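# Move the bone from the tray onto the table

## Task

Lift the bone out of the tray and set it down on the table next to the tray, while the apple, the ball and the root all stay inside the tray.

## Robot and tools

Robot: two arms, left_arm with a five-finger left hand and right_arm with a five-finger right hand (mirror images). Calibrated base positions in the scene frame: left_arm (-0.020, +0.273, +0.007) m, quat_wxyz (+1.000, 0, 0, +0.021); right_arm (-0.021, -0.325, +0.036) m, quat_wxyz (+1.000, 0, 0, +0.015). A camera stand sits behind the arms. Loose objects may occasionally get a small shove from outside.

Frames. Scene frame: origin at table-top height midway between the nominal bases, +z up, +x out over the table, left_arm toward +y (arm names do not match image sides). Reported hand positions (metres), quaternions and Hand targets are in each arm's own base frame. Fixed cameras and the table use the scene frame. Motion offsets are expressed along the axes of that arm's current Hand target. Hand point axes (right hand): +z along the straightened fingers, +y out of the palm, +x across the palm away from the thumb; for the left hand +x points toward the thumb. The point lies about 5 cm in front of the palm; fingers extend 0.06 to 0.07 m past it along +z, and their centre lines sit 0.06 m behind it along -y. A wrist bracket on the little-finger side can strike objects.

Row layout (used by execute_actions and move): exactly 28 numbers, each in [-1, 1], always for both arms. Numbers 1-6: left_arm dx, dy, dz, rx, ry, rz. 7-12: left hand thumb_turn, thumb_bend, index, middle, ring, little. 13-14: left force_limit, speed. 15-28: the same fourteen for right_arm and its hand. Pose numbers are offsets, not poses: they count from the Hand target as it stood when the action or move began, in that target's axes; 1.0 equals 0.6 m of translation or 180 degrees; rx, ry, rz form a single rotation vector. All six zero re-requests the current Hand target. Finger numbers are absolute targets: -1 open/straight, +1 closed (thumb_turn +1 = thumb opposite the fingers). force_limit maps -1 to about 0 N up to +1 at 10 N (15 N for the two thumb motors). speed rises from near zero at -1 to full at +0.48 and stays full up to +1. No value means 'unchanged': to keep a hand as it is, resend the eight hand numbers of its last executed row; before any row has run for it, send its hand_measured six plus hand_force_limit and hand_speed. With the thumb in front of the palm the hand can wrap objects roughly 0.035 to 0.065 m thick (handles to about 0.025 m). For a soft grip close at speed -0.94 or below. To squeeze harder, raise force_limit and send a target more closed than hand_measured; to loosen, send one more open.

Tools.
execute_actions(actions, cameras): actions is a list of actions; each action is up to 15 rows, one per 1/30 s step, the last row held if fewer. Every row in an action is measured from the same starting Hand target, not the previous row. Images only if actions is empty or cameras requests them.
move(target, speed, blend, blocking, cameras): target is one 28-number row or a list of up to 15 rows; every row is an offset from the Hand targets at the start of the move (not chained). speed in m/s, 0.002 to 4.3, default 0.25 (rotation capped at twice that in rad/s), single value or one per target. blend in metres rounds corners; 0 stops at each target. Paths are straight, end together, take at least 0.5 s and are cut at 10 s; they do not avoid obstacles or the other arm. blocking=false returns after about 0.5 s while motion continues.
wait(seconds): 0 to 10, arms hold their last command.
stop(): brakes a running move.
zoom_image(camera, region): camera is cam_head_left, cam_head_right or cam_high; region [x0, y0, x1, y1] in pixels, at most 504 wide and 504 high, from the newest image.
show_instructions(): shows the reference pages. finished_scene(scene): ends the scene for good; scene is 1 or omitted.

Cameras: cam_head_left, cam_head_right, cam_high, each 672x504; calibration is approximate (a few mm to cm).

Reading results. end_effector_position and quat per arm, Hand target (the commanded pose after clipping; next offsets build on it), joint positions, velocities and torques, motor temperatures. hand_measured, hand_stopped_by (moving, target, force, stalled, fault) and hand_load_n list six values in motor order; a dropped object shows as hand_load_n falling near 0. move adds a 'move:' line: done means within 10 mm and 2 degrees; off_target, moving, held or fault otherwise; limits=paced means the pose was clipped, limits=held that steps were withheld. Resting 1 to 3 cm (sometimes 5 cm), mostly low, short of the command is normal and not evidence of contact; if it persists, send the shortfall as an extra offset. Orientation commands are clipped to 40 degrees from the measured one per step.

Avoid: letting anything fall off the table or leaving it off the table; dropping or releasing moving objects; fast impacts or pressing hard into the table or fixed items (commanding past the contact presses harder); the two hands touching or pinching each other; paths near an arm's own base (go around); overloading fingers with heavy or swung loads. Holding loads, stretched poses or pushing at unreachable targets heats motors; a MOTOR HOT line warns near 85 °C and 100 °C drops the arm for 30 to 60 s. Thinking time lets the scene run on, so keep replies brisk; smooth, efficient motion is preferred.

Each tool is called after "Call:" in YAML: its name, and indented under it one key for each argument.

Reference images:

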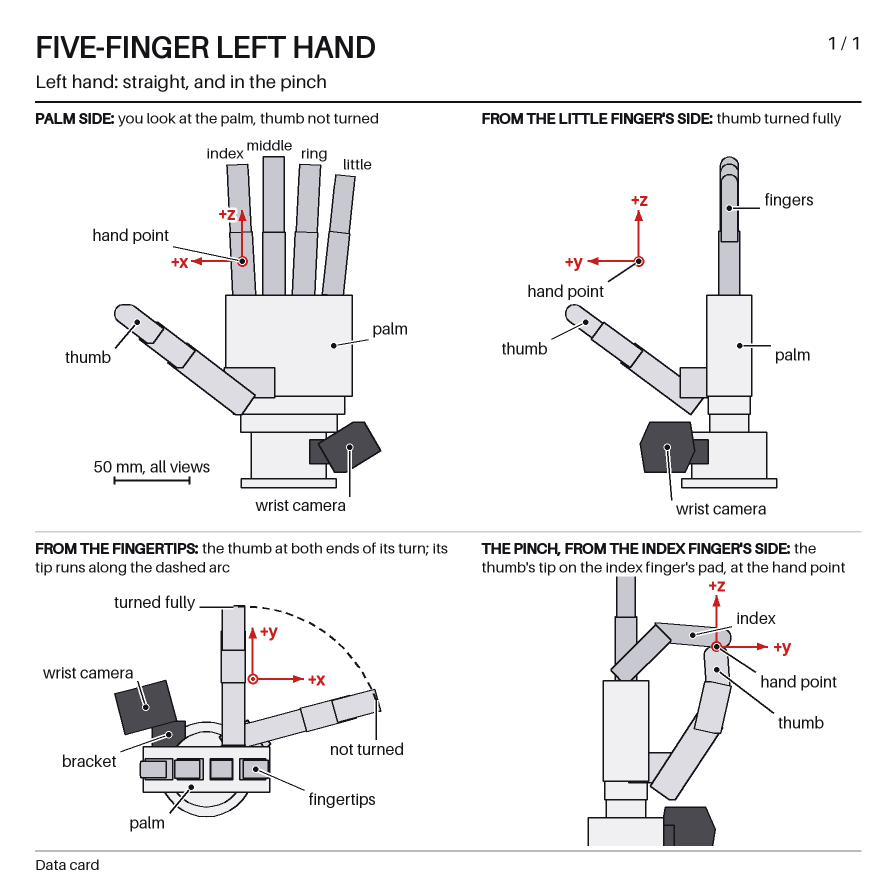

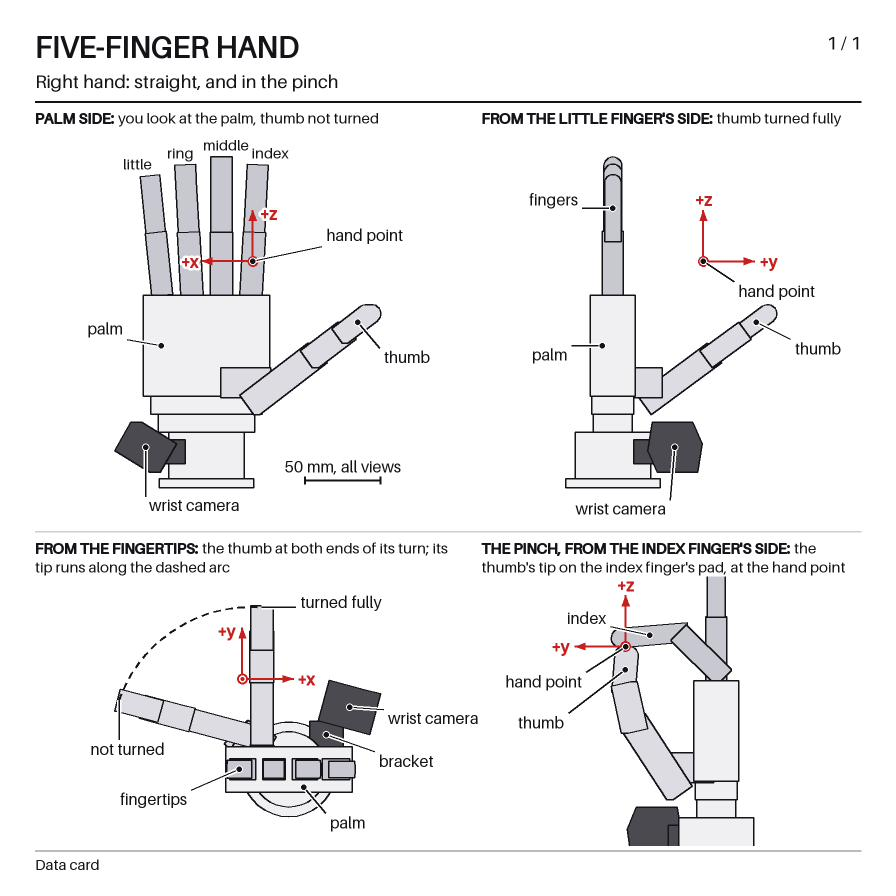

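## Session

Call:
execute_actions:
  actions: []

Scene clock: 0.00 s.
left_arm: end_effector_position=(+0.5173, -0.2690, +0.1864) hand_measured=(-1.000, -1.000, -1.000, -1.000, -1.000, -1.000) hand_load_n=(+0.0, +0.0, -0.5, +0.0, +0.0, +0.0) hand_stopped_by=(target, target, target, target, target, target) hand_force_limit=0.00 hand_speed=-0.80 end_effector_quat_wxyz=(+0.043, -0.168, +0.984, +0.030) | right_arm: end_effector_position=(+0.2481, -0.2099, +0.1578) hand_measured=(-1.000, -1.000, -1.000, -1.000, -1.000, -1.000) hand_load_n=(+0.0, +0.0, +0.0, +0.0, +0.5, +0.0) hand_stopped_by=(target, target, target, target, target, target) hand_force_limit=0.00 hand_speed=-0.80 end_effector_quat_wxyz=(+0.502, +0.814, -0.206, -0.208)
Joint positions: left_arm=[-0.538 2.059 2.114 -1.599 -0.103 0.696] | right_arm=[-0.152 1.771 1.029 -1.637 0.937 -0.802]
Joint velocities: within noise
Joint torques (N m): no reading
Motor temperatures (°C): left_arm=[22 27 24 27 24 24] | right_arm=[22 29 23 25 23 25]
Heat: left arm: hottest shoulder 27 °C; right arm: hottest shoulder 29 °C.
Hand target: left_arm +0.5223, -0.2720, +0.1880; +0.048, -0.168, +0.984, +0.026 | right_arm +0.2533, -0.2108, +0.1625; +0.501, +0.815, -0.211, -0.200

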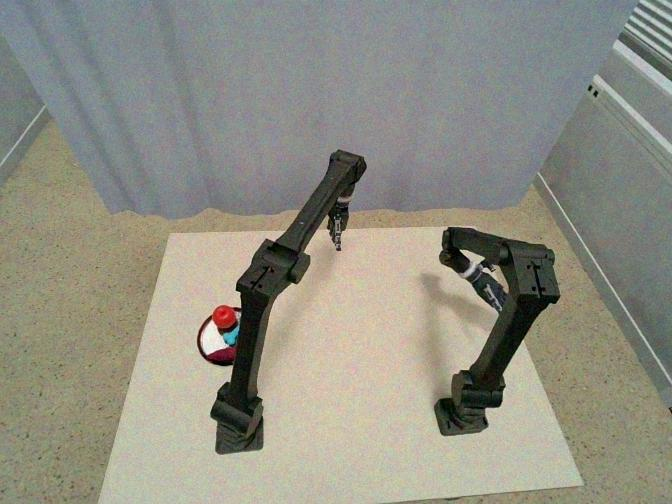

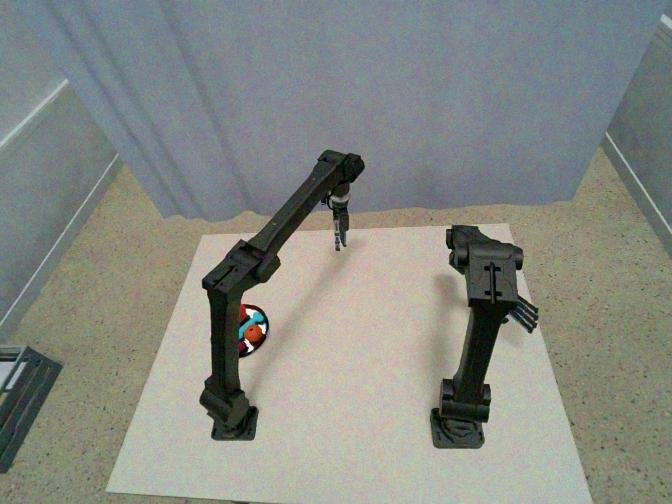

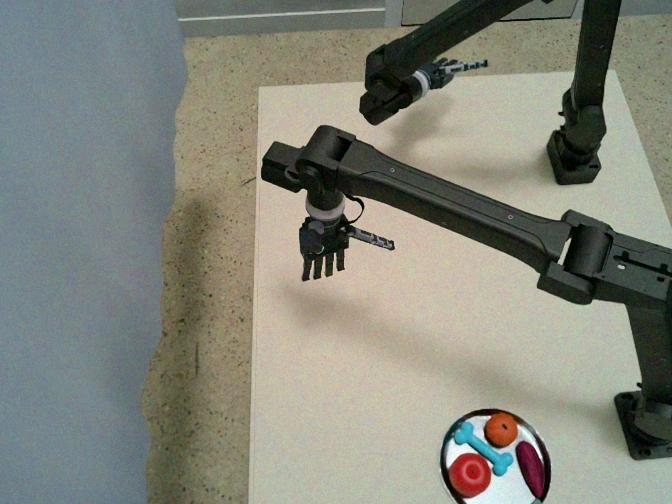

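Call:
zoom_image:
  camera: "cam_high"
  region: [420, 384, 580, 504]

Call:
zoom_image:
  camera: "cam_head_right"
  region: [190, 280, 310, 370]

Call:
zoom_image:
  camera: "cam_head_left"
  region: [170, 280, 290, 370]

Scaled by 3.150 from the camera's 672x504 image, which has a finer 960x720 frame.

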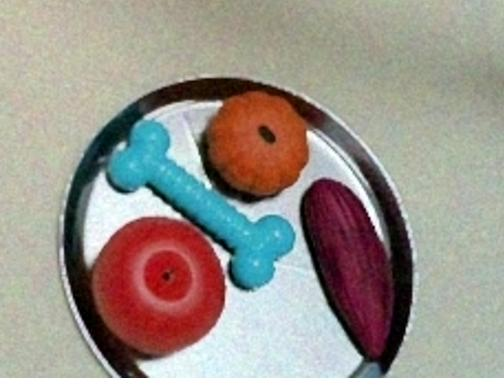

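Scaled by 4.200 from the camera's 672x504 image, which has a finer 960x720 frame.

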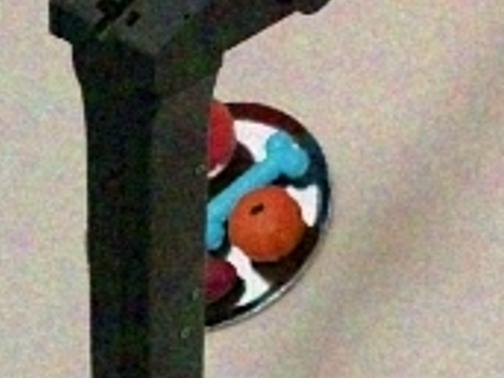

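Scaled by 4.200 from the camera's 672x504 image, which has a finer 960x720 frame.

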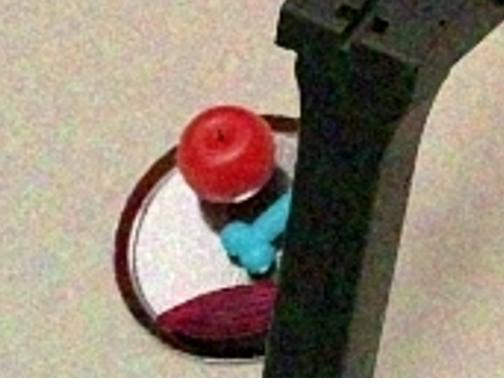

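Call:
move:
  target: [0.128, 0.5207, -0.015, 0.0229, -0.3544, -0.4927, 1, -0.7, -0.3, -0.3, 1, 1, 0, 0, 0, 0, 0, 0, 0, 0, -1, -1, -1, -1, -1, -1, 0, -0.8]
  speed: 0.25
  cameras: ["all"]

Scene clock: 204.63 s.
left_arm: end_effector_position=(+0.3443, -0.0062, +0.2017) hand_measured=(+1.000, -0.700, -0.300, -0.300, +1.000, +1.000) hand_load_n=(+0.5, +0.0, +0.0, +0.0, +0.0, +0.0) hand_stopped_by=(target, target, target, target, target, target) hand_force_limit=0.00 hand_speed=0.00 end_effector_quat_wxyz=(-0.519, +0.731, -0.443, -0.030) | right_arm: end_effector_position=(+0.2481, -0.2099, +0.1578) hand_measured=(-1.000, -1.000, -1.000, -1.000, -1.000, -1.000) hand_load_n=(+0.0, +0.0, +0.0, +0.0, +0.0, +0.0) hand_stopped_by=(target, target, target, target, target, target) hand_force_limit=0.00 hand_speed=-0.80 end_effector_quat_wxyz=(+0.502, +0.814, -0.206, -0.208)
Joint positions: left_arm=[-0.441 1.17 0.955 -1.268 -1.091 -0.869] | right_arm=[-0.152 1.771 1.029 -1.637 0.937 -0.802]
Joint torques (N m): left_arm=[0.79 -6.53 8.81 -0.18 -0.76 -0.11] | right_arm=[-1.67 -13.8 5.57 -0.65 0.44 0.03]
Motor temperatures (°C): left_arm=[22 32 34 27 23 22] | right_arm=[22 30 27 24 22 24]
Heat: left arm: hottest elbow 34 °C; right arm: hottest shoulder 30 °C.
Hand target: left_arm +0.3450, -0.0037, +0.2002; -0.519, +0.735, -0.436, -0.033 | right_arm +0.2533, -0.2108, +0.1625; +0.501, +0.815, -0.211, -0.200
Off the commanded pose: left_arm 0.003 m, 1 deg | right_arm 0.007 m, 1 deg.
move: done

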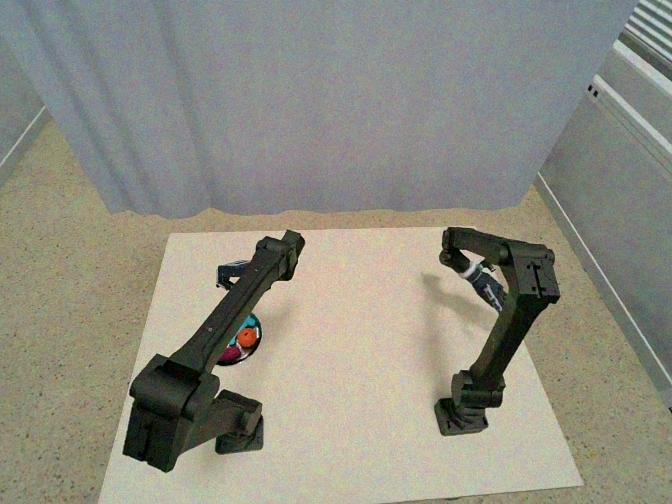

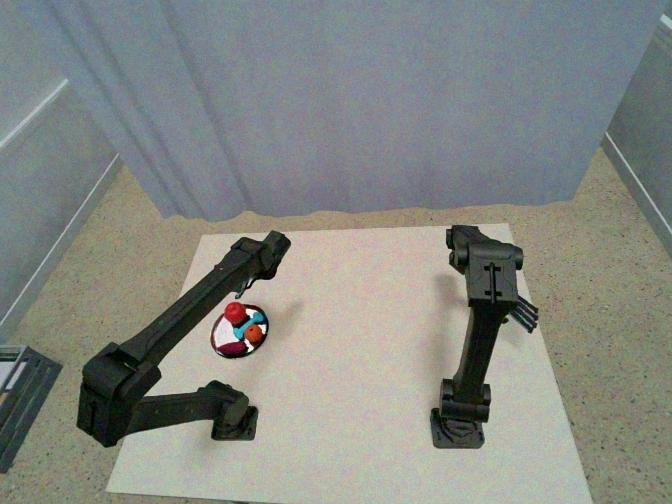

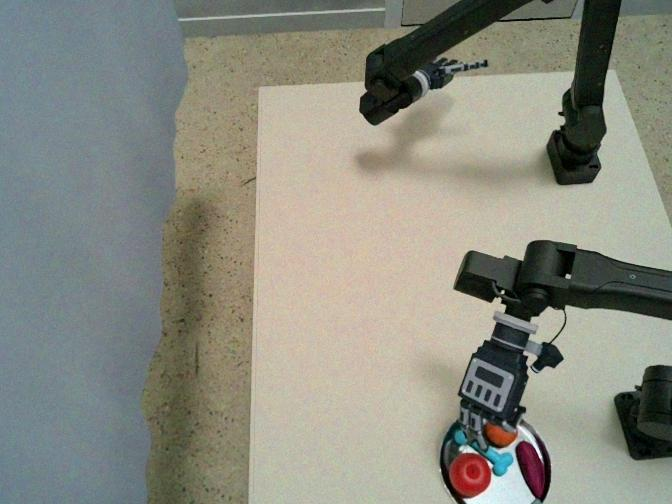

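Call:
zoom_image:
  camera: "cam_high"
  region: [420, 330, 580, 504]

Call:
zoom_image:
  camera: "cam_head_right"
  region: [190, 220, 310, 370]

Call:
zoom_image:
  camera: "cam_head_left"
  region: [170, 220, 320, 370]

Scaled by 2.897 from the camera's 672x504 image, which has a finer 960x720 frame.

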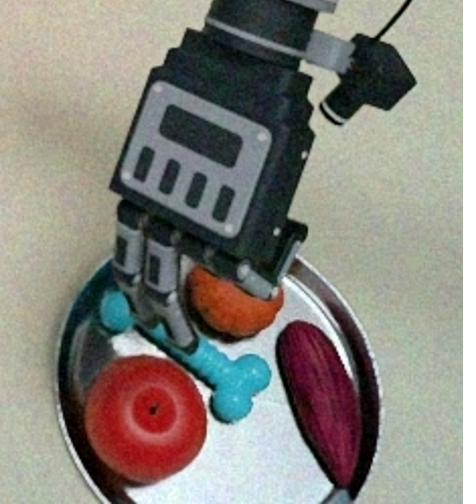

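Scaled by 3.360 from the camera's 672x504 image, which has a finer 960x720 frame.

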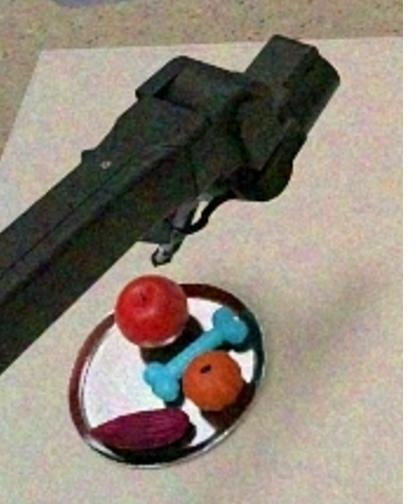

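Scaled by 3.360 from the camera's 672x504 image, which has a finer 960x720 frame.

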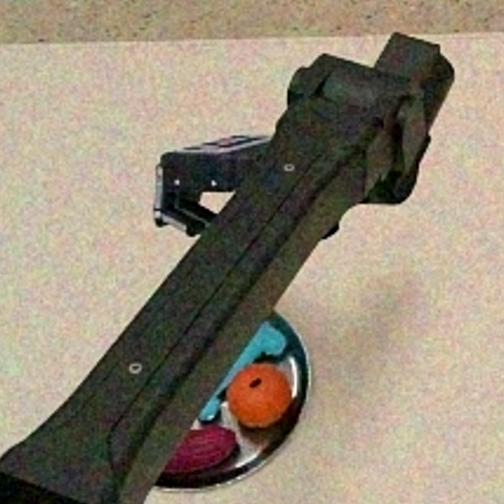

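Call:
zoom_image:
  camera: "cam_high"
  region: [446, 390, 526, 450]

Call:
zoom_image:
  camera: "cam_head_left"
  region: [205, 250, 285, 310]

Call:
zoom_image:
  camera: "cam_head_right"
  region: [220, 270, 290, 340]

Scaled by 6.300 from the camera's 672x504 image, which has a finer 960x720 frame.

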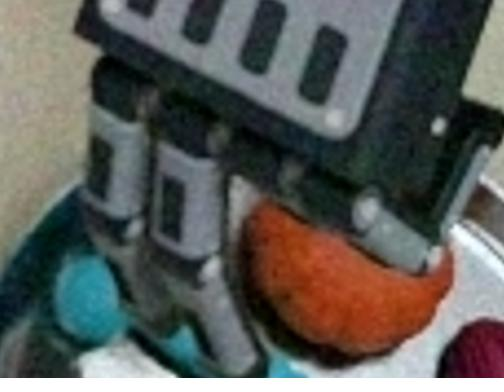

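Scaled by 6.300 from the camera's 672x504 image, which has a finer 960x720 frame.

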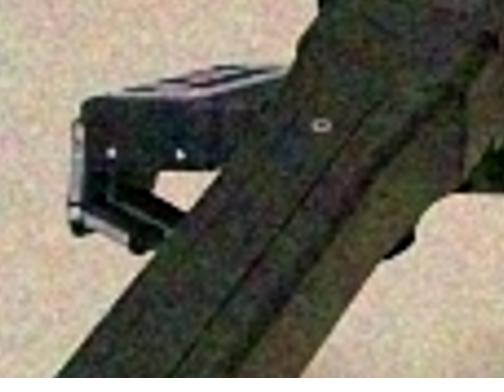

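Scaled by 7.200 from the camera's 672x504 image, which has a finer 960x720 frame.

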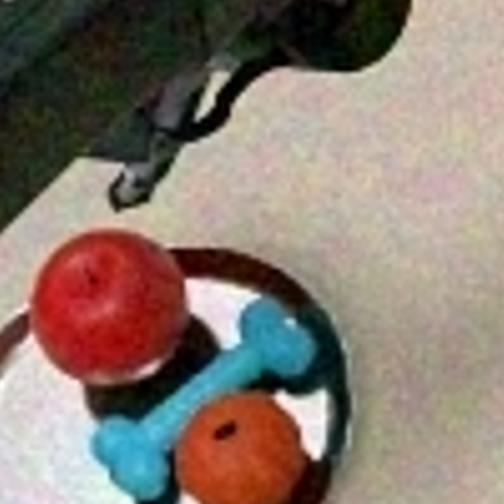

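Call:
move:
  target: [0.1087, 0.125, 0.0337, 0, 0, 0, 1, -0.85, -0.4, -0.4, 1, 1, 0, 0, 0, 0, 0, 0, 0, 0, -1, -1, -1, -1, -1, -1, 0, -0.8]
  speed: 0.2
  cameras: ["all"]

Call:
zoom_image:
  camera: "cam_high"
  region: [436, 390, 526, 470]

Call:
zoom_image:
  camera: "cam_head_right"
  region: [210, 270, 300, 350]

Call:
zoom_image:
  camera: "cam_head_left"
  region: [190, 260, 300, 350]

Scene clock: 252.20 s.
left_arm: end_effector_position=(+0.3408, -0.0292, +0.1077) hand_measured=(+1.000, -0.850, -0.400, -0.400, +1.000, +1.000) hand_load_n=(+0.5, +0.0, +0.0, +0.0, +0.5, +0.0) hand_stopped_by=(target, target, target, target, target, target) hand_force_limit=0.00 hand_speed=0.00 end_effector_quat_wxyz=(-0.518, +0.734, -0.438, -0.037) | right_arm: end_effector_position=(+0.2481, -0.2099, +0.1578) hand_measured=(-1.000, -1.000, -1.000, -1.000, -1.000, -1.000) hand_load_n=(+0.5, +0.0, +0.0, +0.0, +0.0, +0.0) hand_stopped_by=(target, target, target, target, target, target) hand_force_limit=0.00 hand_speed=-0.80 end_effector_quat_wxyz=(+0.502, +0.814, -0.206, -0.208)
Joint positions: left_arm=[-0.509 1.333 0.83 -1.15 -1.091 -1.053] | right_arm=[-0.152 1.771 1.029 -1.637 0.937 -0.802]
Joint torques (N m): left_arm=[-0.56 -7.24 7.54 0.18 -0.75 -0.09] | right_arm=[-1.61 -13.74 5.57 -0.68 0.44 0.02]
Heat: left arm: hottest elbow 36 °C; right arm: hottest shoulder 30 °C.
Hand target: left_arm +0.3428, -0.0332, +0.1032; -0.519, +0.735, -0.436, -0.034 | right_arm +0.2533, -0.2108, +0.1625; +0.501, +0.815, -0.211, -0.200
Off the commanded pose: left_arm 0.006 m, 1 deg | right_arm 0.007 m, 1 deg.
move: done

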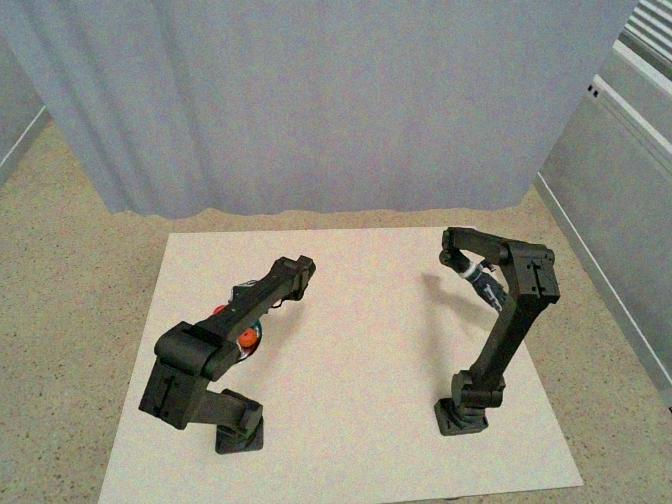

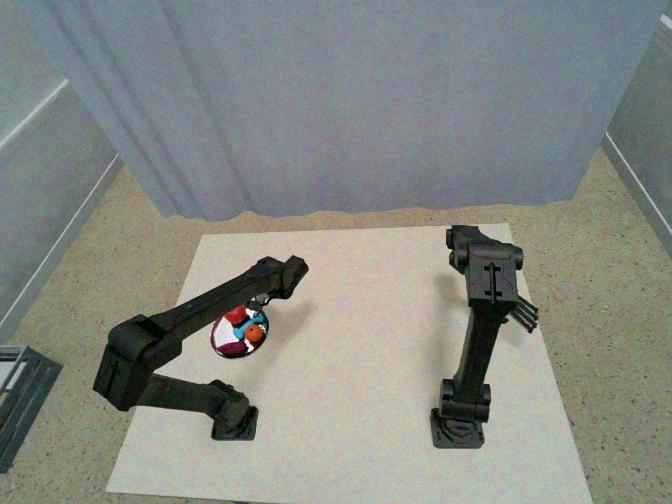

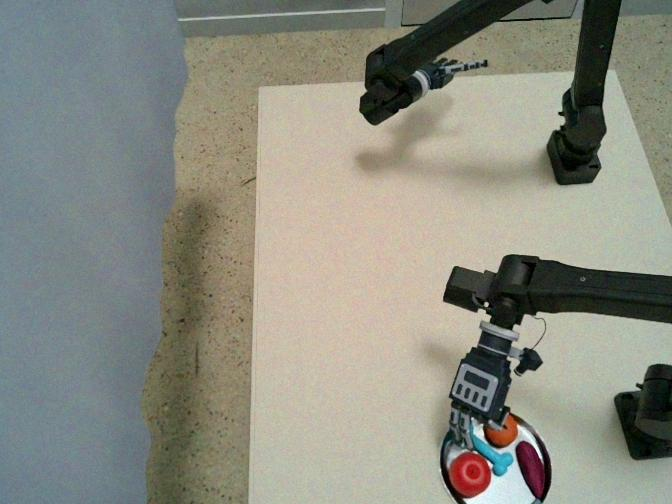

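Scaled by 5.600 from the camera's 672x504 image, which has a finer 960x720 frame.

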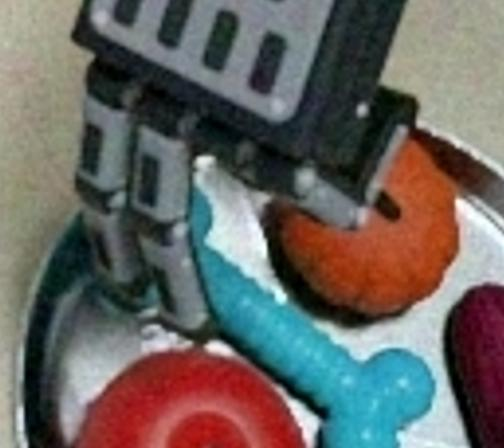

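Scaled by 5.600 from the camera's 672x504 image, which has a finer 960x720 frame.

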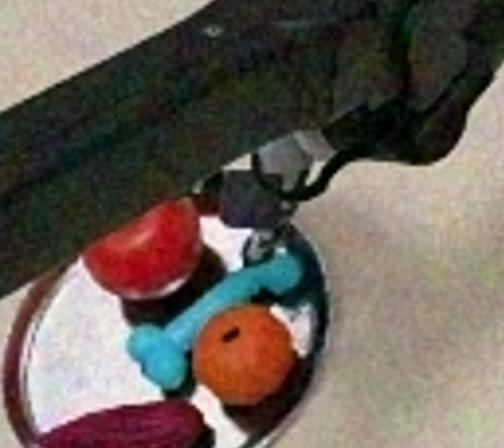

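Scaled by 4.582 from the camera's 672x504 image, which has a finer 960x720 frame.

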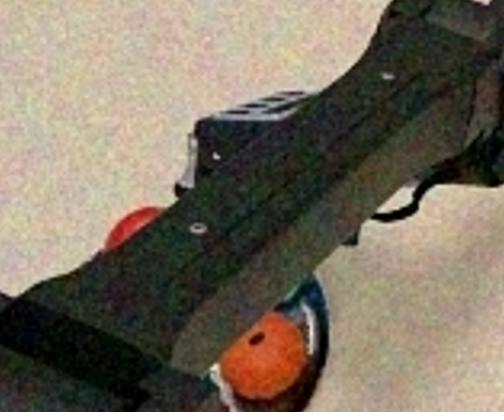

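Call:
move:
  target: [0.0582, 0.0836, 0.0561, 0, 0, 0, 1, -0.85, -0.3, -0.24, 1, 1, 0, 0, 0, 0, 0, 0, 0, 0, -1, -1, -1, -1, -1, -1, 0, -0.8]
  speed: 0.12
  cameras: ["all"]

Call:
zoom_image:
  camera: "cam_high"
  region: [436, 400, 516, 470]

Call:
zoom_image:
  camera: "cam_head_right"
  region: [210, 280, 290, 350]

Call:
zoom_image:
  camera: "cam_head_left"
  region: [190, 270, 280, 350]

Scene clock: 293.67 s.
left_arm: end_effector_position=(+0.3462, -0.0319, +0.0401) hand_measured=(+1.000, -0.850, -0.300, -0.240, +1.000, +1.000) hand_load_n=(+0.0, +0.0, +0.0, -0.5, +0.0, +0.0) hand_stopped_by=(target, target, target, target, target, target) hand_force_limit=0.00 hand_speed=0.00 end_effector_quat_wxyz=(-0.519, +0.736, -0.434, -0.030) | right_arm: end_effector_position=(+0.2481, -0.2099, +0.1578) hand_measured=(-1.000, -1.000, -1.000, -1.000, -1.000, -1.000) hand_load_n=(+0.0, +0.0, +0.0, +0.0, +0.0, +0.0) hand_stopped_by=(target, target, target, target, target, target) hand_force_limit=0.00 hand_speed=-0.80 end_effector_quat_wxyz=(+0.502, +0.814, -0.206, -0.208)
Joint positions: left_arm=[-0.509 1.461 0.742 -0.917 -1.092 -1.055] | right_arm=[-0.152 1.771 1.029 -1.637 0.937 -0.802]
Joint torques (N m): left_arm=[-0.09 -8 6.09 0.18 -0.73 0.01] | right_arm=[-1.55 -13.68 5.57 -0.65 0.44 0.02]
Heat: left arm: hottest elbow 32 °C; right arm: hottest shoulder 30 °C.
Hand target: left_arm +0.3441, -0.0318, +0.0335; -0.519, +0.735, -0.436, -0.034 | right_arm +0.2533, -0.2108, +0.1625; +0.501, +0.815, -0.211, -0.200
Off the commanded pose: left_arm 0.007 m, 1 deg | right_arm 0.007 m, 1 deg.
move: done

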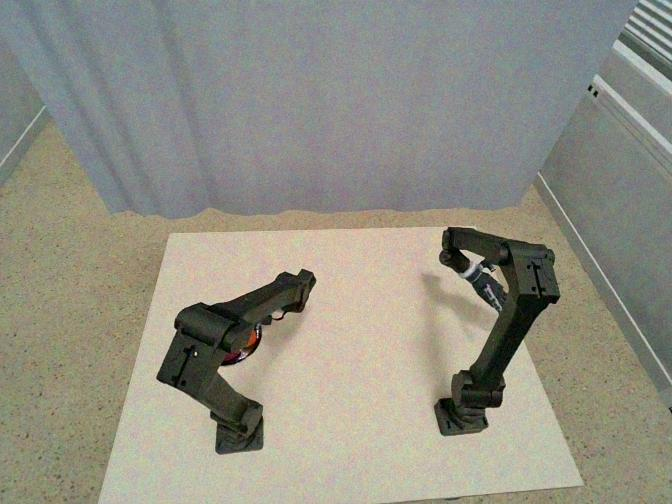

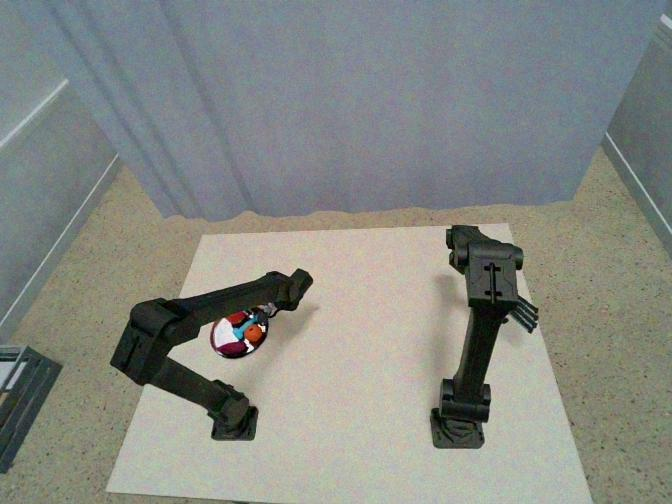

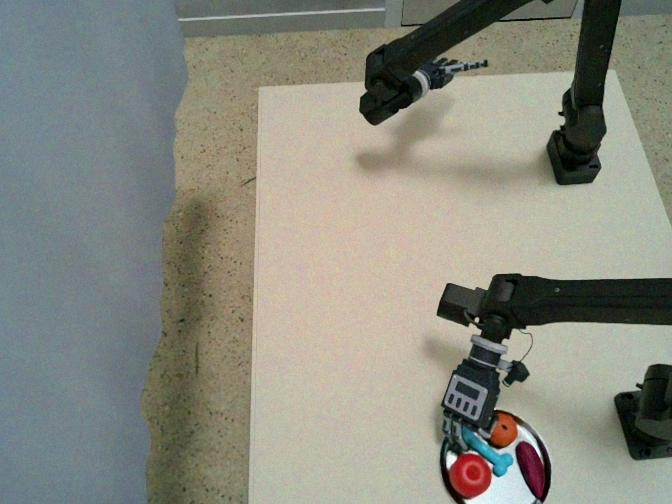

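Scaled by 6.300 from the camera's 672x504 image, which has a finer 960x720 frame.

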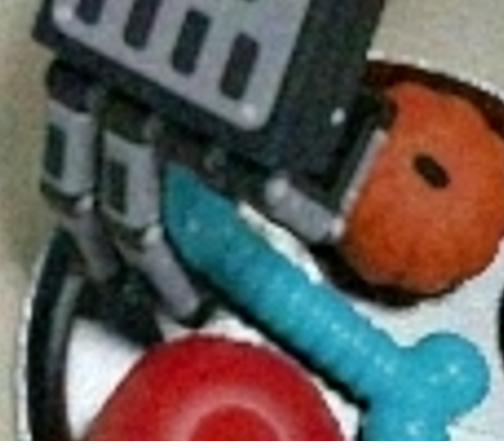

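Scaled by 6.300 from the camera's 672x504 image, which has a finer 960x720 frame.

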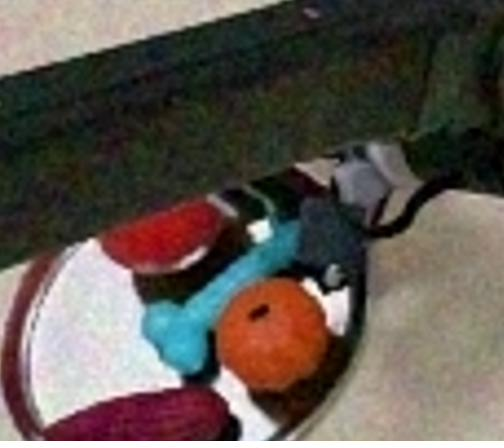

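Scaled by 5.600 from the camera's 672x504 image, which has a finer 960x720 frame.

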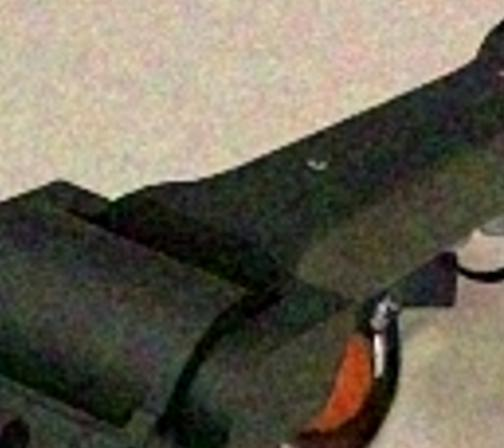

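Call:
move:
  target: [0.0142, 0.0208, 0.013, 0, 0, 0, 1, -0.85, -0.3, -0.24, 1, 1, 0, 0, 0, 0, 0, 0, 0, 0, -1, -1, -1, -1, -1, -1, 0, -0.8]
  speed: 0.06
  cameras: ["all"]

Call:
zoom_image:
  camera: "cam_high"
  region: [436, 400, 516, 470]

Call:
zoom_image:
  camera: "cam_head_right"
  region: [210, 280, 290, 350]

Scene clock: 307.30 s.
left_arm: end_effector_position=(+0.3464, -0.0320, +0.0230) hand_measured=(+1.000, -0.850, -0.300, -0.240, +1.000, +1.000) hand_load_n=(+0.0, +0.0, +0.0, +0.0, +0.0, +0.0) hand_stopped_by=(target, target, target, target, target, target) hand_force_limit=0.00 hand_speed=0.00 end_effector_quat_wxyz=(-0.519, +0.736, -0.434, -0.030) | right_arm: end_effector_position=(+0.2481, -0.2099, +0.1578) hand_measured=(-1.000, -1.000, -1.000, -1.000, -1.000, -1.000) hand_load_n=(+0.0, +0.0, +0.0, +0.0, +0.0, +0.0) hand_stopped_by=(target, target, target, target, target, target) hand_force_limit=0.00 hand_speed=-0.80 end_effector_quat_wxyz=(+0.502, +0.814, -0.206, -0.208)
Joint positions: left_arm=[-0.509 1.5 0.725 -0.861 -1.092 -1.055] | right_arm=[-0.152 1.771 1.029 -1.637 0.937 -0.802]
Joint torques (N m): left_arm=[-0.15 -8.23 5.82 0.21 -0.73 0.01] | right_arm=[-1.55 -13.68 5.57 -0.66 0.44 0.03]
Heat: left arm: hottest elbow 32 °C; right arm: hottest shoulder 30 °C.
Hand target: left_arm +0.3441, -0.0318, +0.0165; -0.519, +0.735, -0.436, -0.034 | right_arm +0.2533, -0.2108, +0.1625; +0.501, +0.815, -0.211, -0.200
Off the commanded pose: left_arm 0.007 m, 1 deg | right_arm 0.007 m, 1 deg.
move: done

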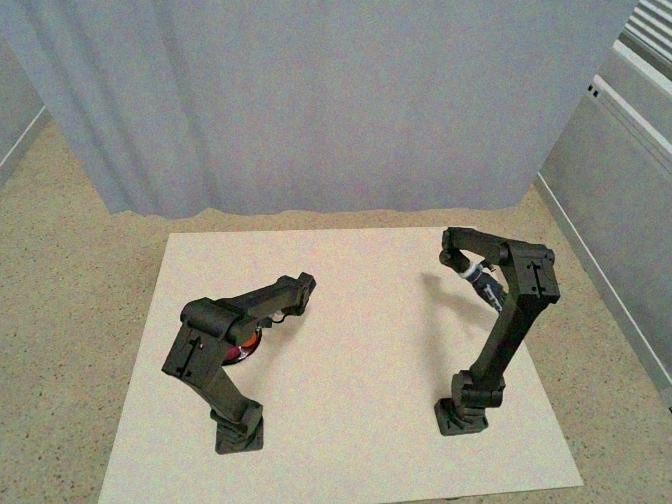

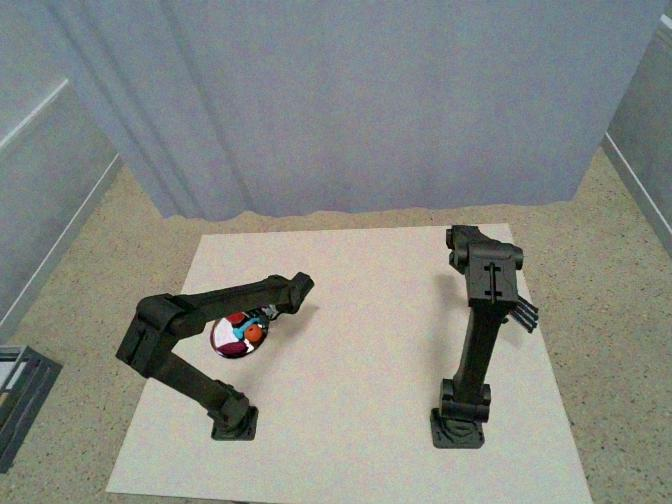

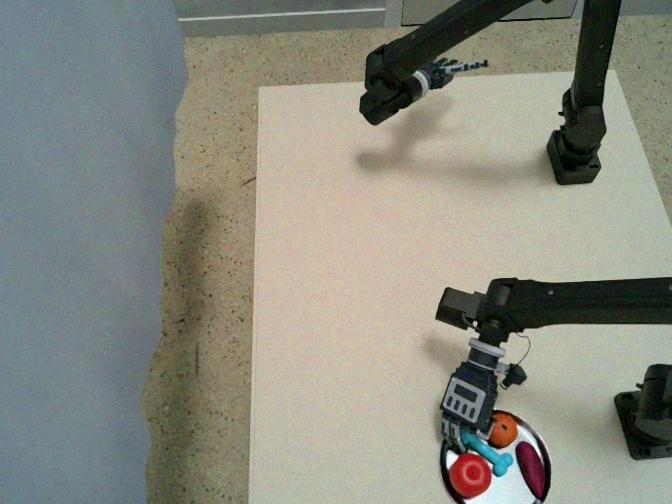

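Scaled by 6.300 from the camera's 672x504 image, which has a finer 960x720 frame.

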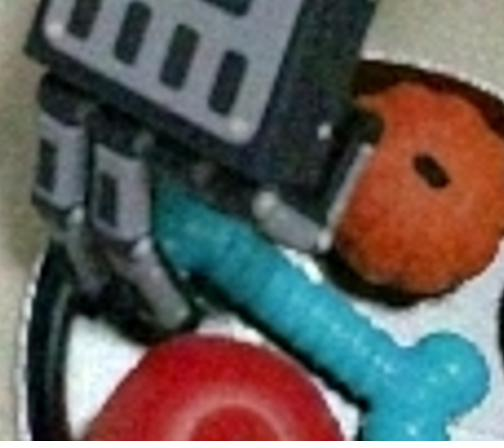

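Scaled by 6.300 from the camera's 672x504 image, which has a finer 960x720 frame.

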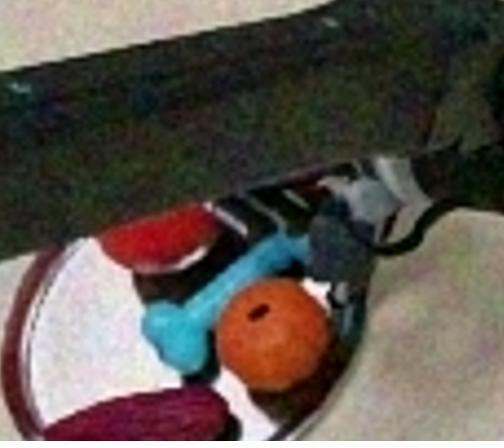

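Call:
move:
  target: [0.0042, 0.0061, 0.0038, 0, 0, 0, 1, -0.85, -0.3, -0.24, 1, 1, 0, 0, 0, 0, 0, 0, 0, 0, -1, -1, -1, -1, -1, -1, 0, -0.8]
  speed: 0.04

Scene clock: 313.23 s.
left_arm: end_effector_position=(+0.3466, -0.0321, +0.0183) hand_measured=(+1.000, -0.850, -0.300, -0.240, +1.000, +1.000) hand_load_n=(+0.0, +0.0, +0.0, +0.0, +0.0, +0.0) hand_stopped_by=(target, target, target, target, target, target) hand_force_limit=0.00 hand_speed=0.00 end_effector_quat_wxyz=(-0.519, +0.736, -0.433, -0.030) | right_arm: end_effector_position=(+0.2481, -0.2099, +0.1578) hand_measured=(-1.000, -1.000, -1.000, -1.000, -1.000, -1.000) hand_load_n=(+0.0, +0.0, +0.0, +0.0, -0.5, +0.0) hand_stopped_by=(target, target, target, target, target, target) hand_force_limit=0.00 hand_speed=-0.80 end_effector_quat_wxyz=(+0.502, +0.814, -0.206, -0.208)
Joint positions: left_arm=[-0.509 1.511 0.72 -0.844 -1.092 -1.055] | right_arm=[-0.152 1.771 1.029 -1.637 0.937 -0.802]
Joint torques (N m): left_arm=[-0.09 -8.23 5.72 0.23 -0.73 0.01] | right_arm=[-1.55 -13.74 5.61 -0.68 0.44 0.03]
Heat: left arm: hottest elbow 32 °C; right arm: hottest shoulder 30 °C.
Hand target: left_arm +0.3442, -0.0319, +0.0115; -0.519, +0.735, -0.436, -0.033 | right_arm +0.2533, -0.2108, +0.1625; +0.501, +0.815, -0.211, -0.200
Off the commanded pose: left_arm 0.007 m, 1 deg | right_arm 0.007 m, 1 deg.
move: done

Call:
execute_actions:
  actions:
    - [[0,0,0,0,0,0, 1, -0.2, 0.2, 0.2, 1, 1, -0.6, -0.93, 0,0,0,0,0,0, -1,-1,-1,-1,-1,-1,0,-0.8]]
    - [[0,0,0,0,0,0, 1, -0.2, 0.2, 0.2, 1, 1, -0.6, -0.93, 0,0,0,0,0,0, -1,-1,-1,-1,-1,-1,0,-0.8]]
  cameras: ["all"]

Call:
zoom_image:
  camera: "cam_high"
  region: [436, 400, 516, 470]

Call:
zoom_image:
  camera: "cam_head_right"
  region: [210, 280, 290, 350]

Scene clock: 319.83 s.
left_arm: end_effector_position=(+0.3466, -0.0321, +0.0181) hand_measured=(+1.000, -0.704, -0.012, +0.068, +1.000, +1.000) hand_load_n=(+0.0, +4.0, +1.5, +2.5, +0.0, +0.5) hand_stopped_by=(target, force, force, force, target, target) hand_force_limit=-0.60 hand_speed=-0.93 end_effector_quat_wxyz=(-0.519, +0.736, -0.433, -0.030) | right_arm: end_effector_position=(+0.2481, -0.2099, +0.1578) hand_measured=(-1.000, -1.000, -1.000, -1.000, -1.000, -1.000) hand_load_n=(+0.0, +0.0, +0.0, +0.0, +0.0, +0.0) hand_stopped_by=(target, target, target, target, target, target) hand_force_limit=0.00 hand_speed=-0.80 end_effector_quat_wxyz=(+0.502, +0.814, -0.206, -0.208)
Joint positions: left_arm=[-0.509 1.512 0.72 -0.844 -1.092 -1.055] | right_arm=[-0.152 1.771 1.029 -1.637 0.937 -0.802]
Joint torques (N m): left_arm=[-0.09 -8.23 5.72 0.21 -0.72 0.01] | right_arm=[-1.55 -13.74 5.6 -0.68 0.44 0.02]
Heat: left arm: hottest elbow 32 °C; right arm: hottest shoulder 30 °C.
Hand target: left_arm +0.3442, -0.0319, +0.0115; -0.519, +0.735, -0.436, -0.033 | right_arm +0.2533, -0.2108, +0.1625; +0.501, +0.815, -0.211, -0.200
Off the commanded pose: left_arm 0.007 m, 1 deg | right_arm 0.007 m, 1 deg.

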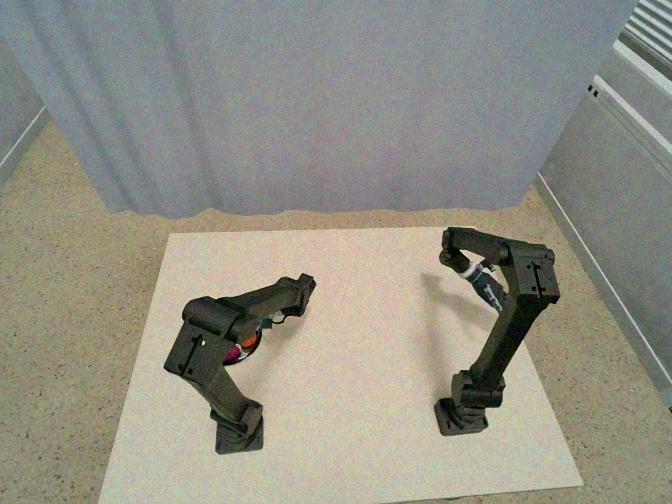

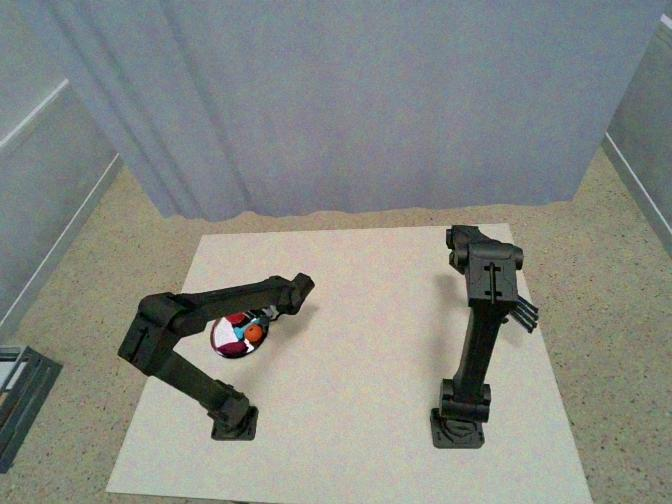

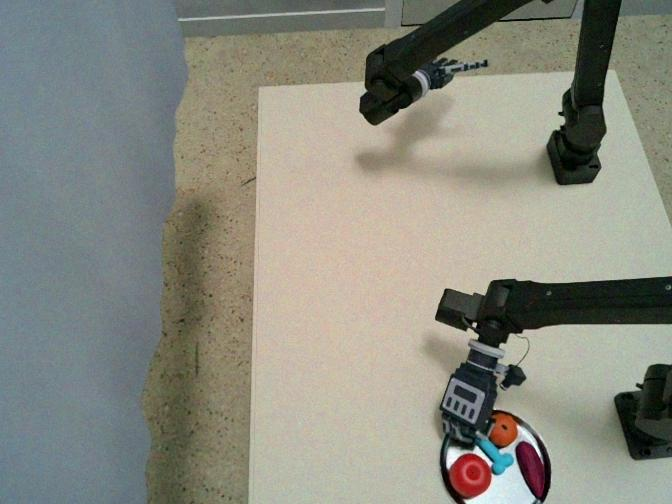

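Scaled by 6.300 from the camera's 672x504 image, which has a finer 960x720 frame.

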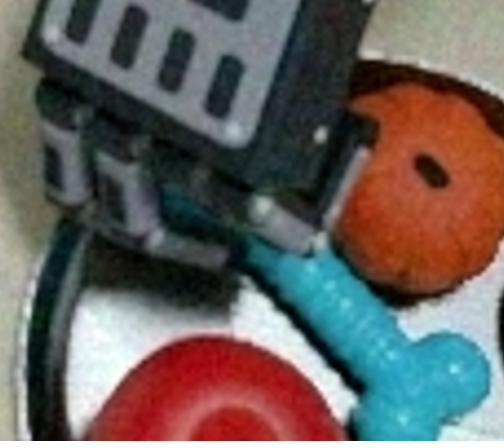

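Scaled by 6.300 from the camera's 672x504 image, which has a finer 960x720 frame.

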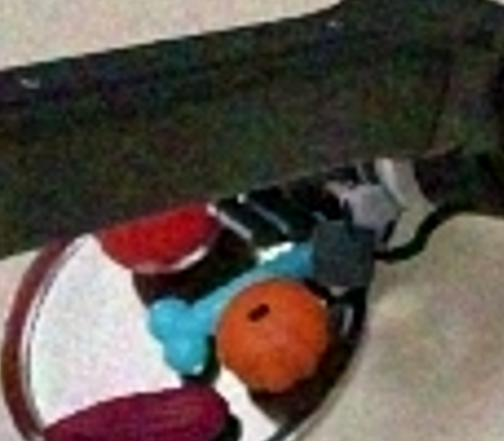

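Call:
move:
  target: [-0.0375, -0.0551, -0.0344, 0, 0, 0, 1, -0.2, 0.2, 0.2, 1, 1, -0.6, -0.93, 0, 0, 0, 0, 0, 0, -1, -1, -1, -1, -1, -1, 0, -0.8]
  speed: 0.05
  cameras: ["all"]

Call:
zoom_image:
  camera: "cam_high"
  region: [436, 390, 526, 470]

Call:
zoom_image:
  camera: "cam_head_right"
  region: [210, 280, 290, 350]

Scene clock: 329.53 s.
left_arm: end_effector_position=(+0.3290, -0.0223, +0.0436) hand_measured=(+1.000, -0.704, -0.012, +0.068, +1.000, +1.000) hand_load_n=(+0.0, +3.0, +2.0, +0.5, +0.0, +0.0) hand_stopped_by=(target, force, force, force, target, target) hand_force_limit=-0.60 hand_speed=-0.93 end_effector_quat_wxyz=(-0.518, +0.729, -0.445, -0.051) | right_arm: end_effector_position=(+0.2481, -0.2099, +0.1578) hand_measured=(-1.000, -1.000, -1.000, -1.000, -1.000, -1.000) hand_load_n=(+0.5, +0.0, +0.0, +0.0, +0.0, +0.0) hand_stopped_by=(target, target, target, target, target, target) hand_force_limit=0.00 hand_speed=-0.80 end_effector_quat_wxyz=(+0.502, +0.814, -0.206, -0.208)
Joint positions: left_arm=[-0.509 1.435 0.723 -0.974 -1.092 -1.055] | right_arm=[-0.152 1.771 1.029 -1.637 0.937 -0.802]
Joint torques (N m): left_arm=[-0.15 -9.52 9.28 -0.59 -0.72 0.02] | right_arm=[-1.67 -13.74 5.61 -0.66 0.44 0.03]
Heat: left arm: hottest elbow 32 °C; right arm: hottest shoulder 30 °C.
Hand target: left_arm +0.3443, -0.0319, +0.0565; -0.519, +0.735, -0.436, -0.034 | right_arm +0.2533, -0.2108, +0.1625; +0.501, +0.815, -0.211, -0.200
Off the commanded pose: left_arm 0.022 m, 2 deg | right_arm 0.007 m, 1 deg.
move: off_target (left_arm)

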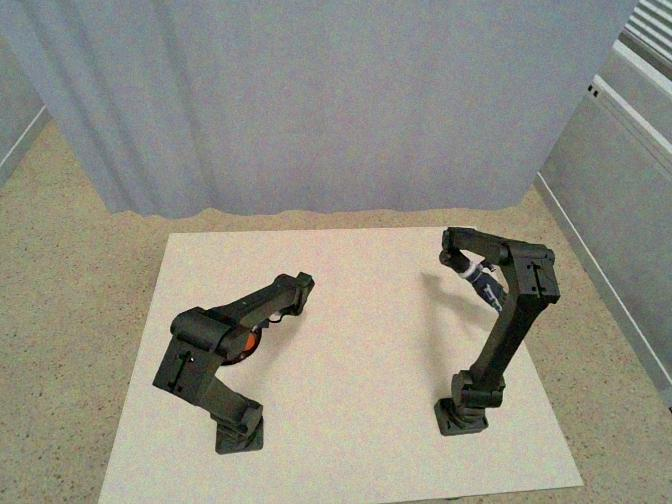

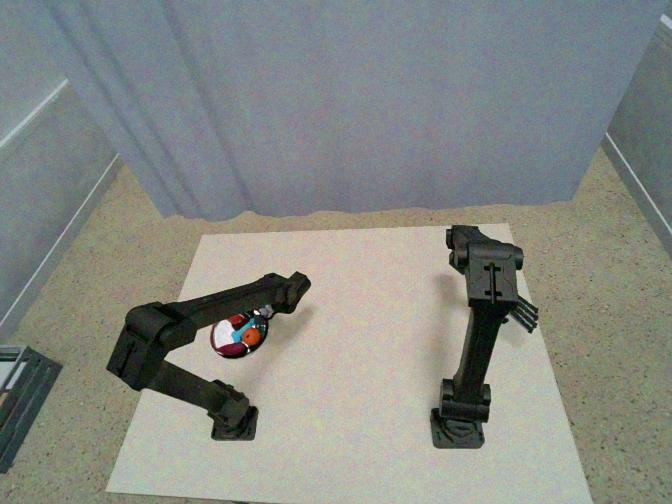

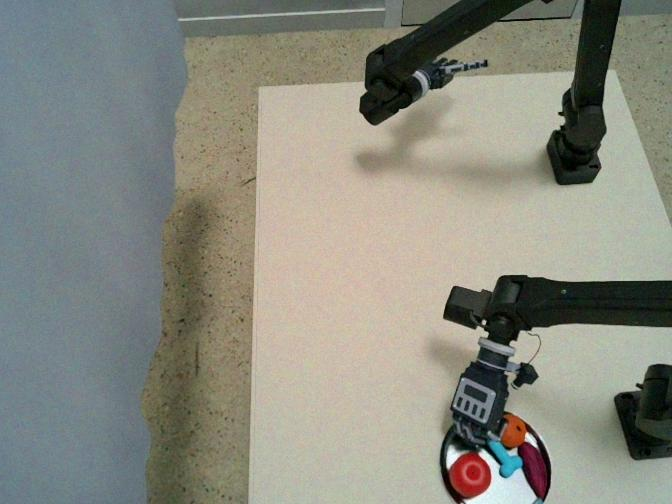

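Scaled by 5.600 from the camera's 672x504 image, which has a finer 960x720 frame.

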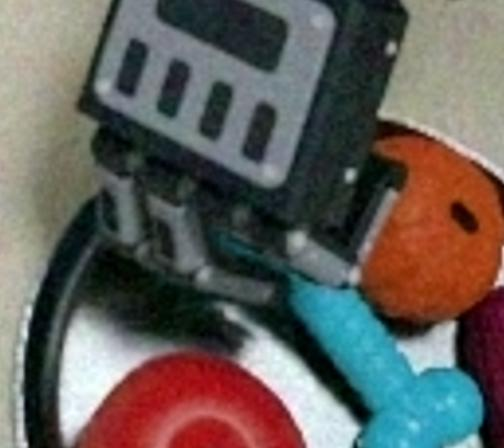

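Scaled by 6.300 from the camera's 672x504 image, which has a finer 960x720 frame.

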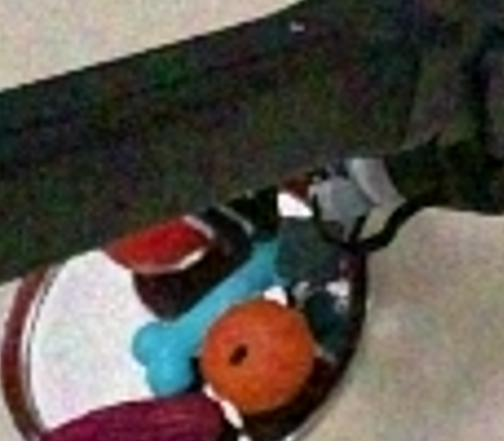

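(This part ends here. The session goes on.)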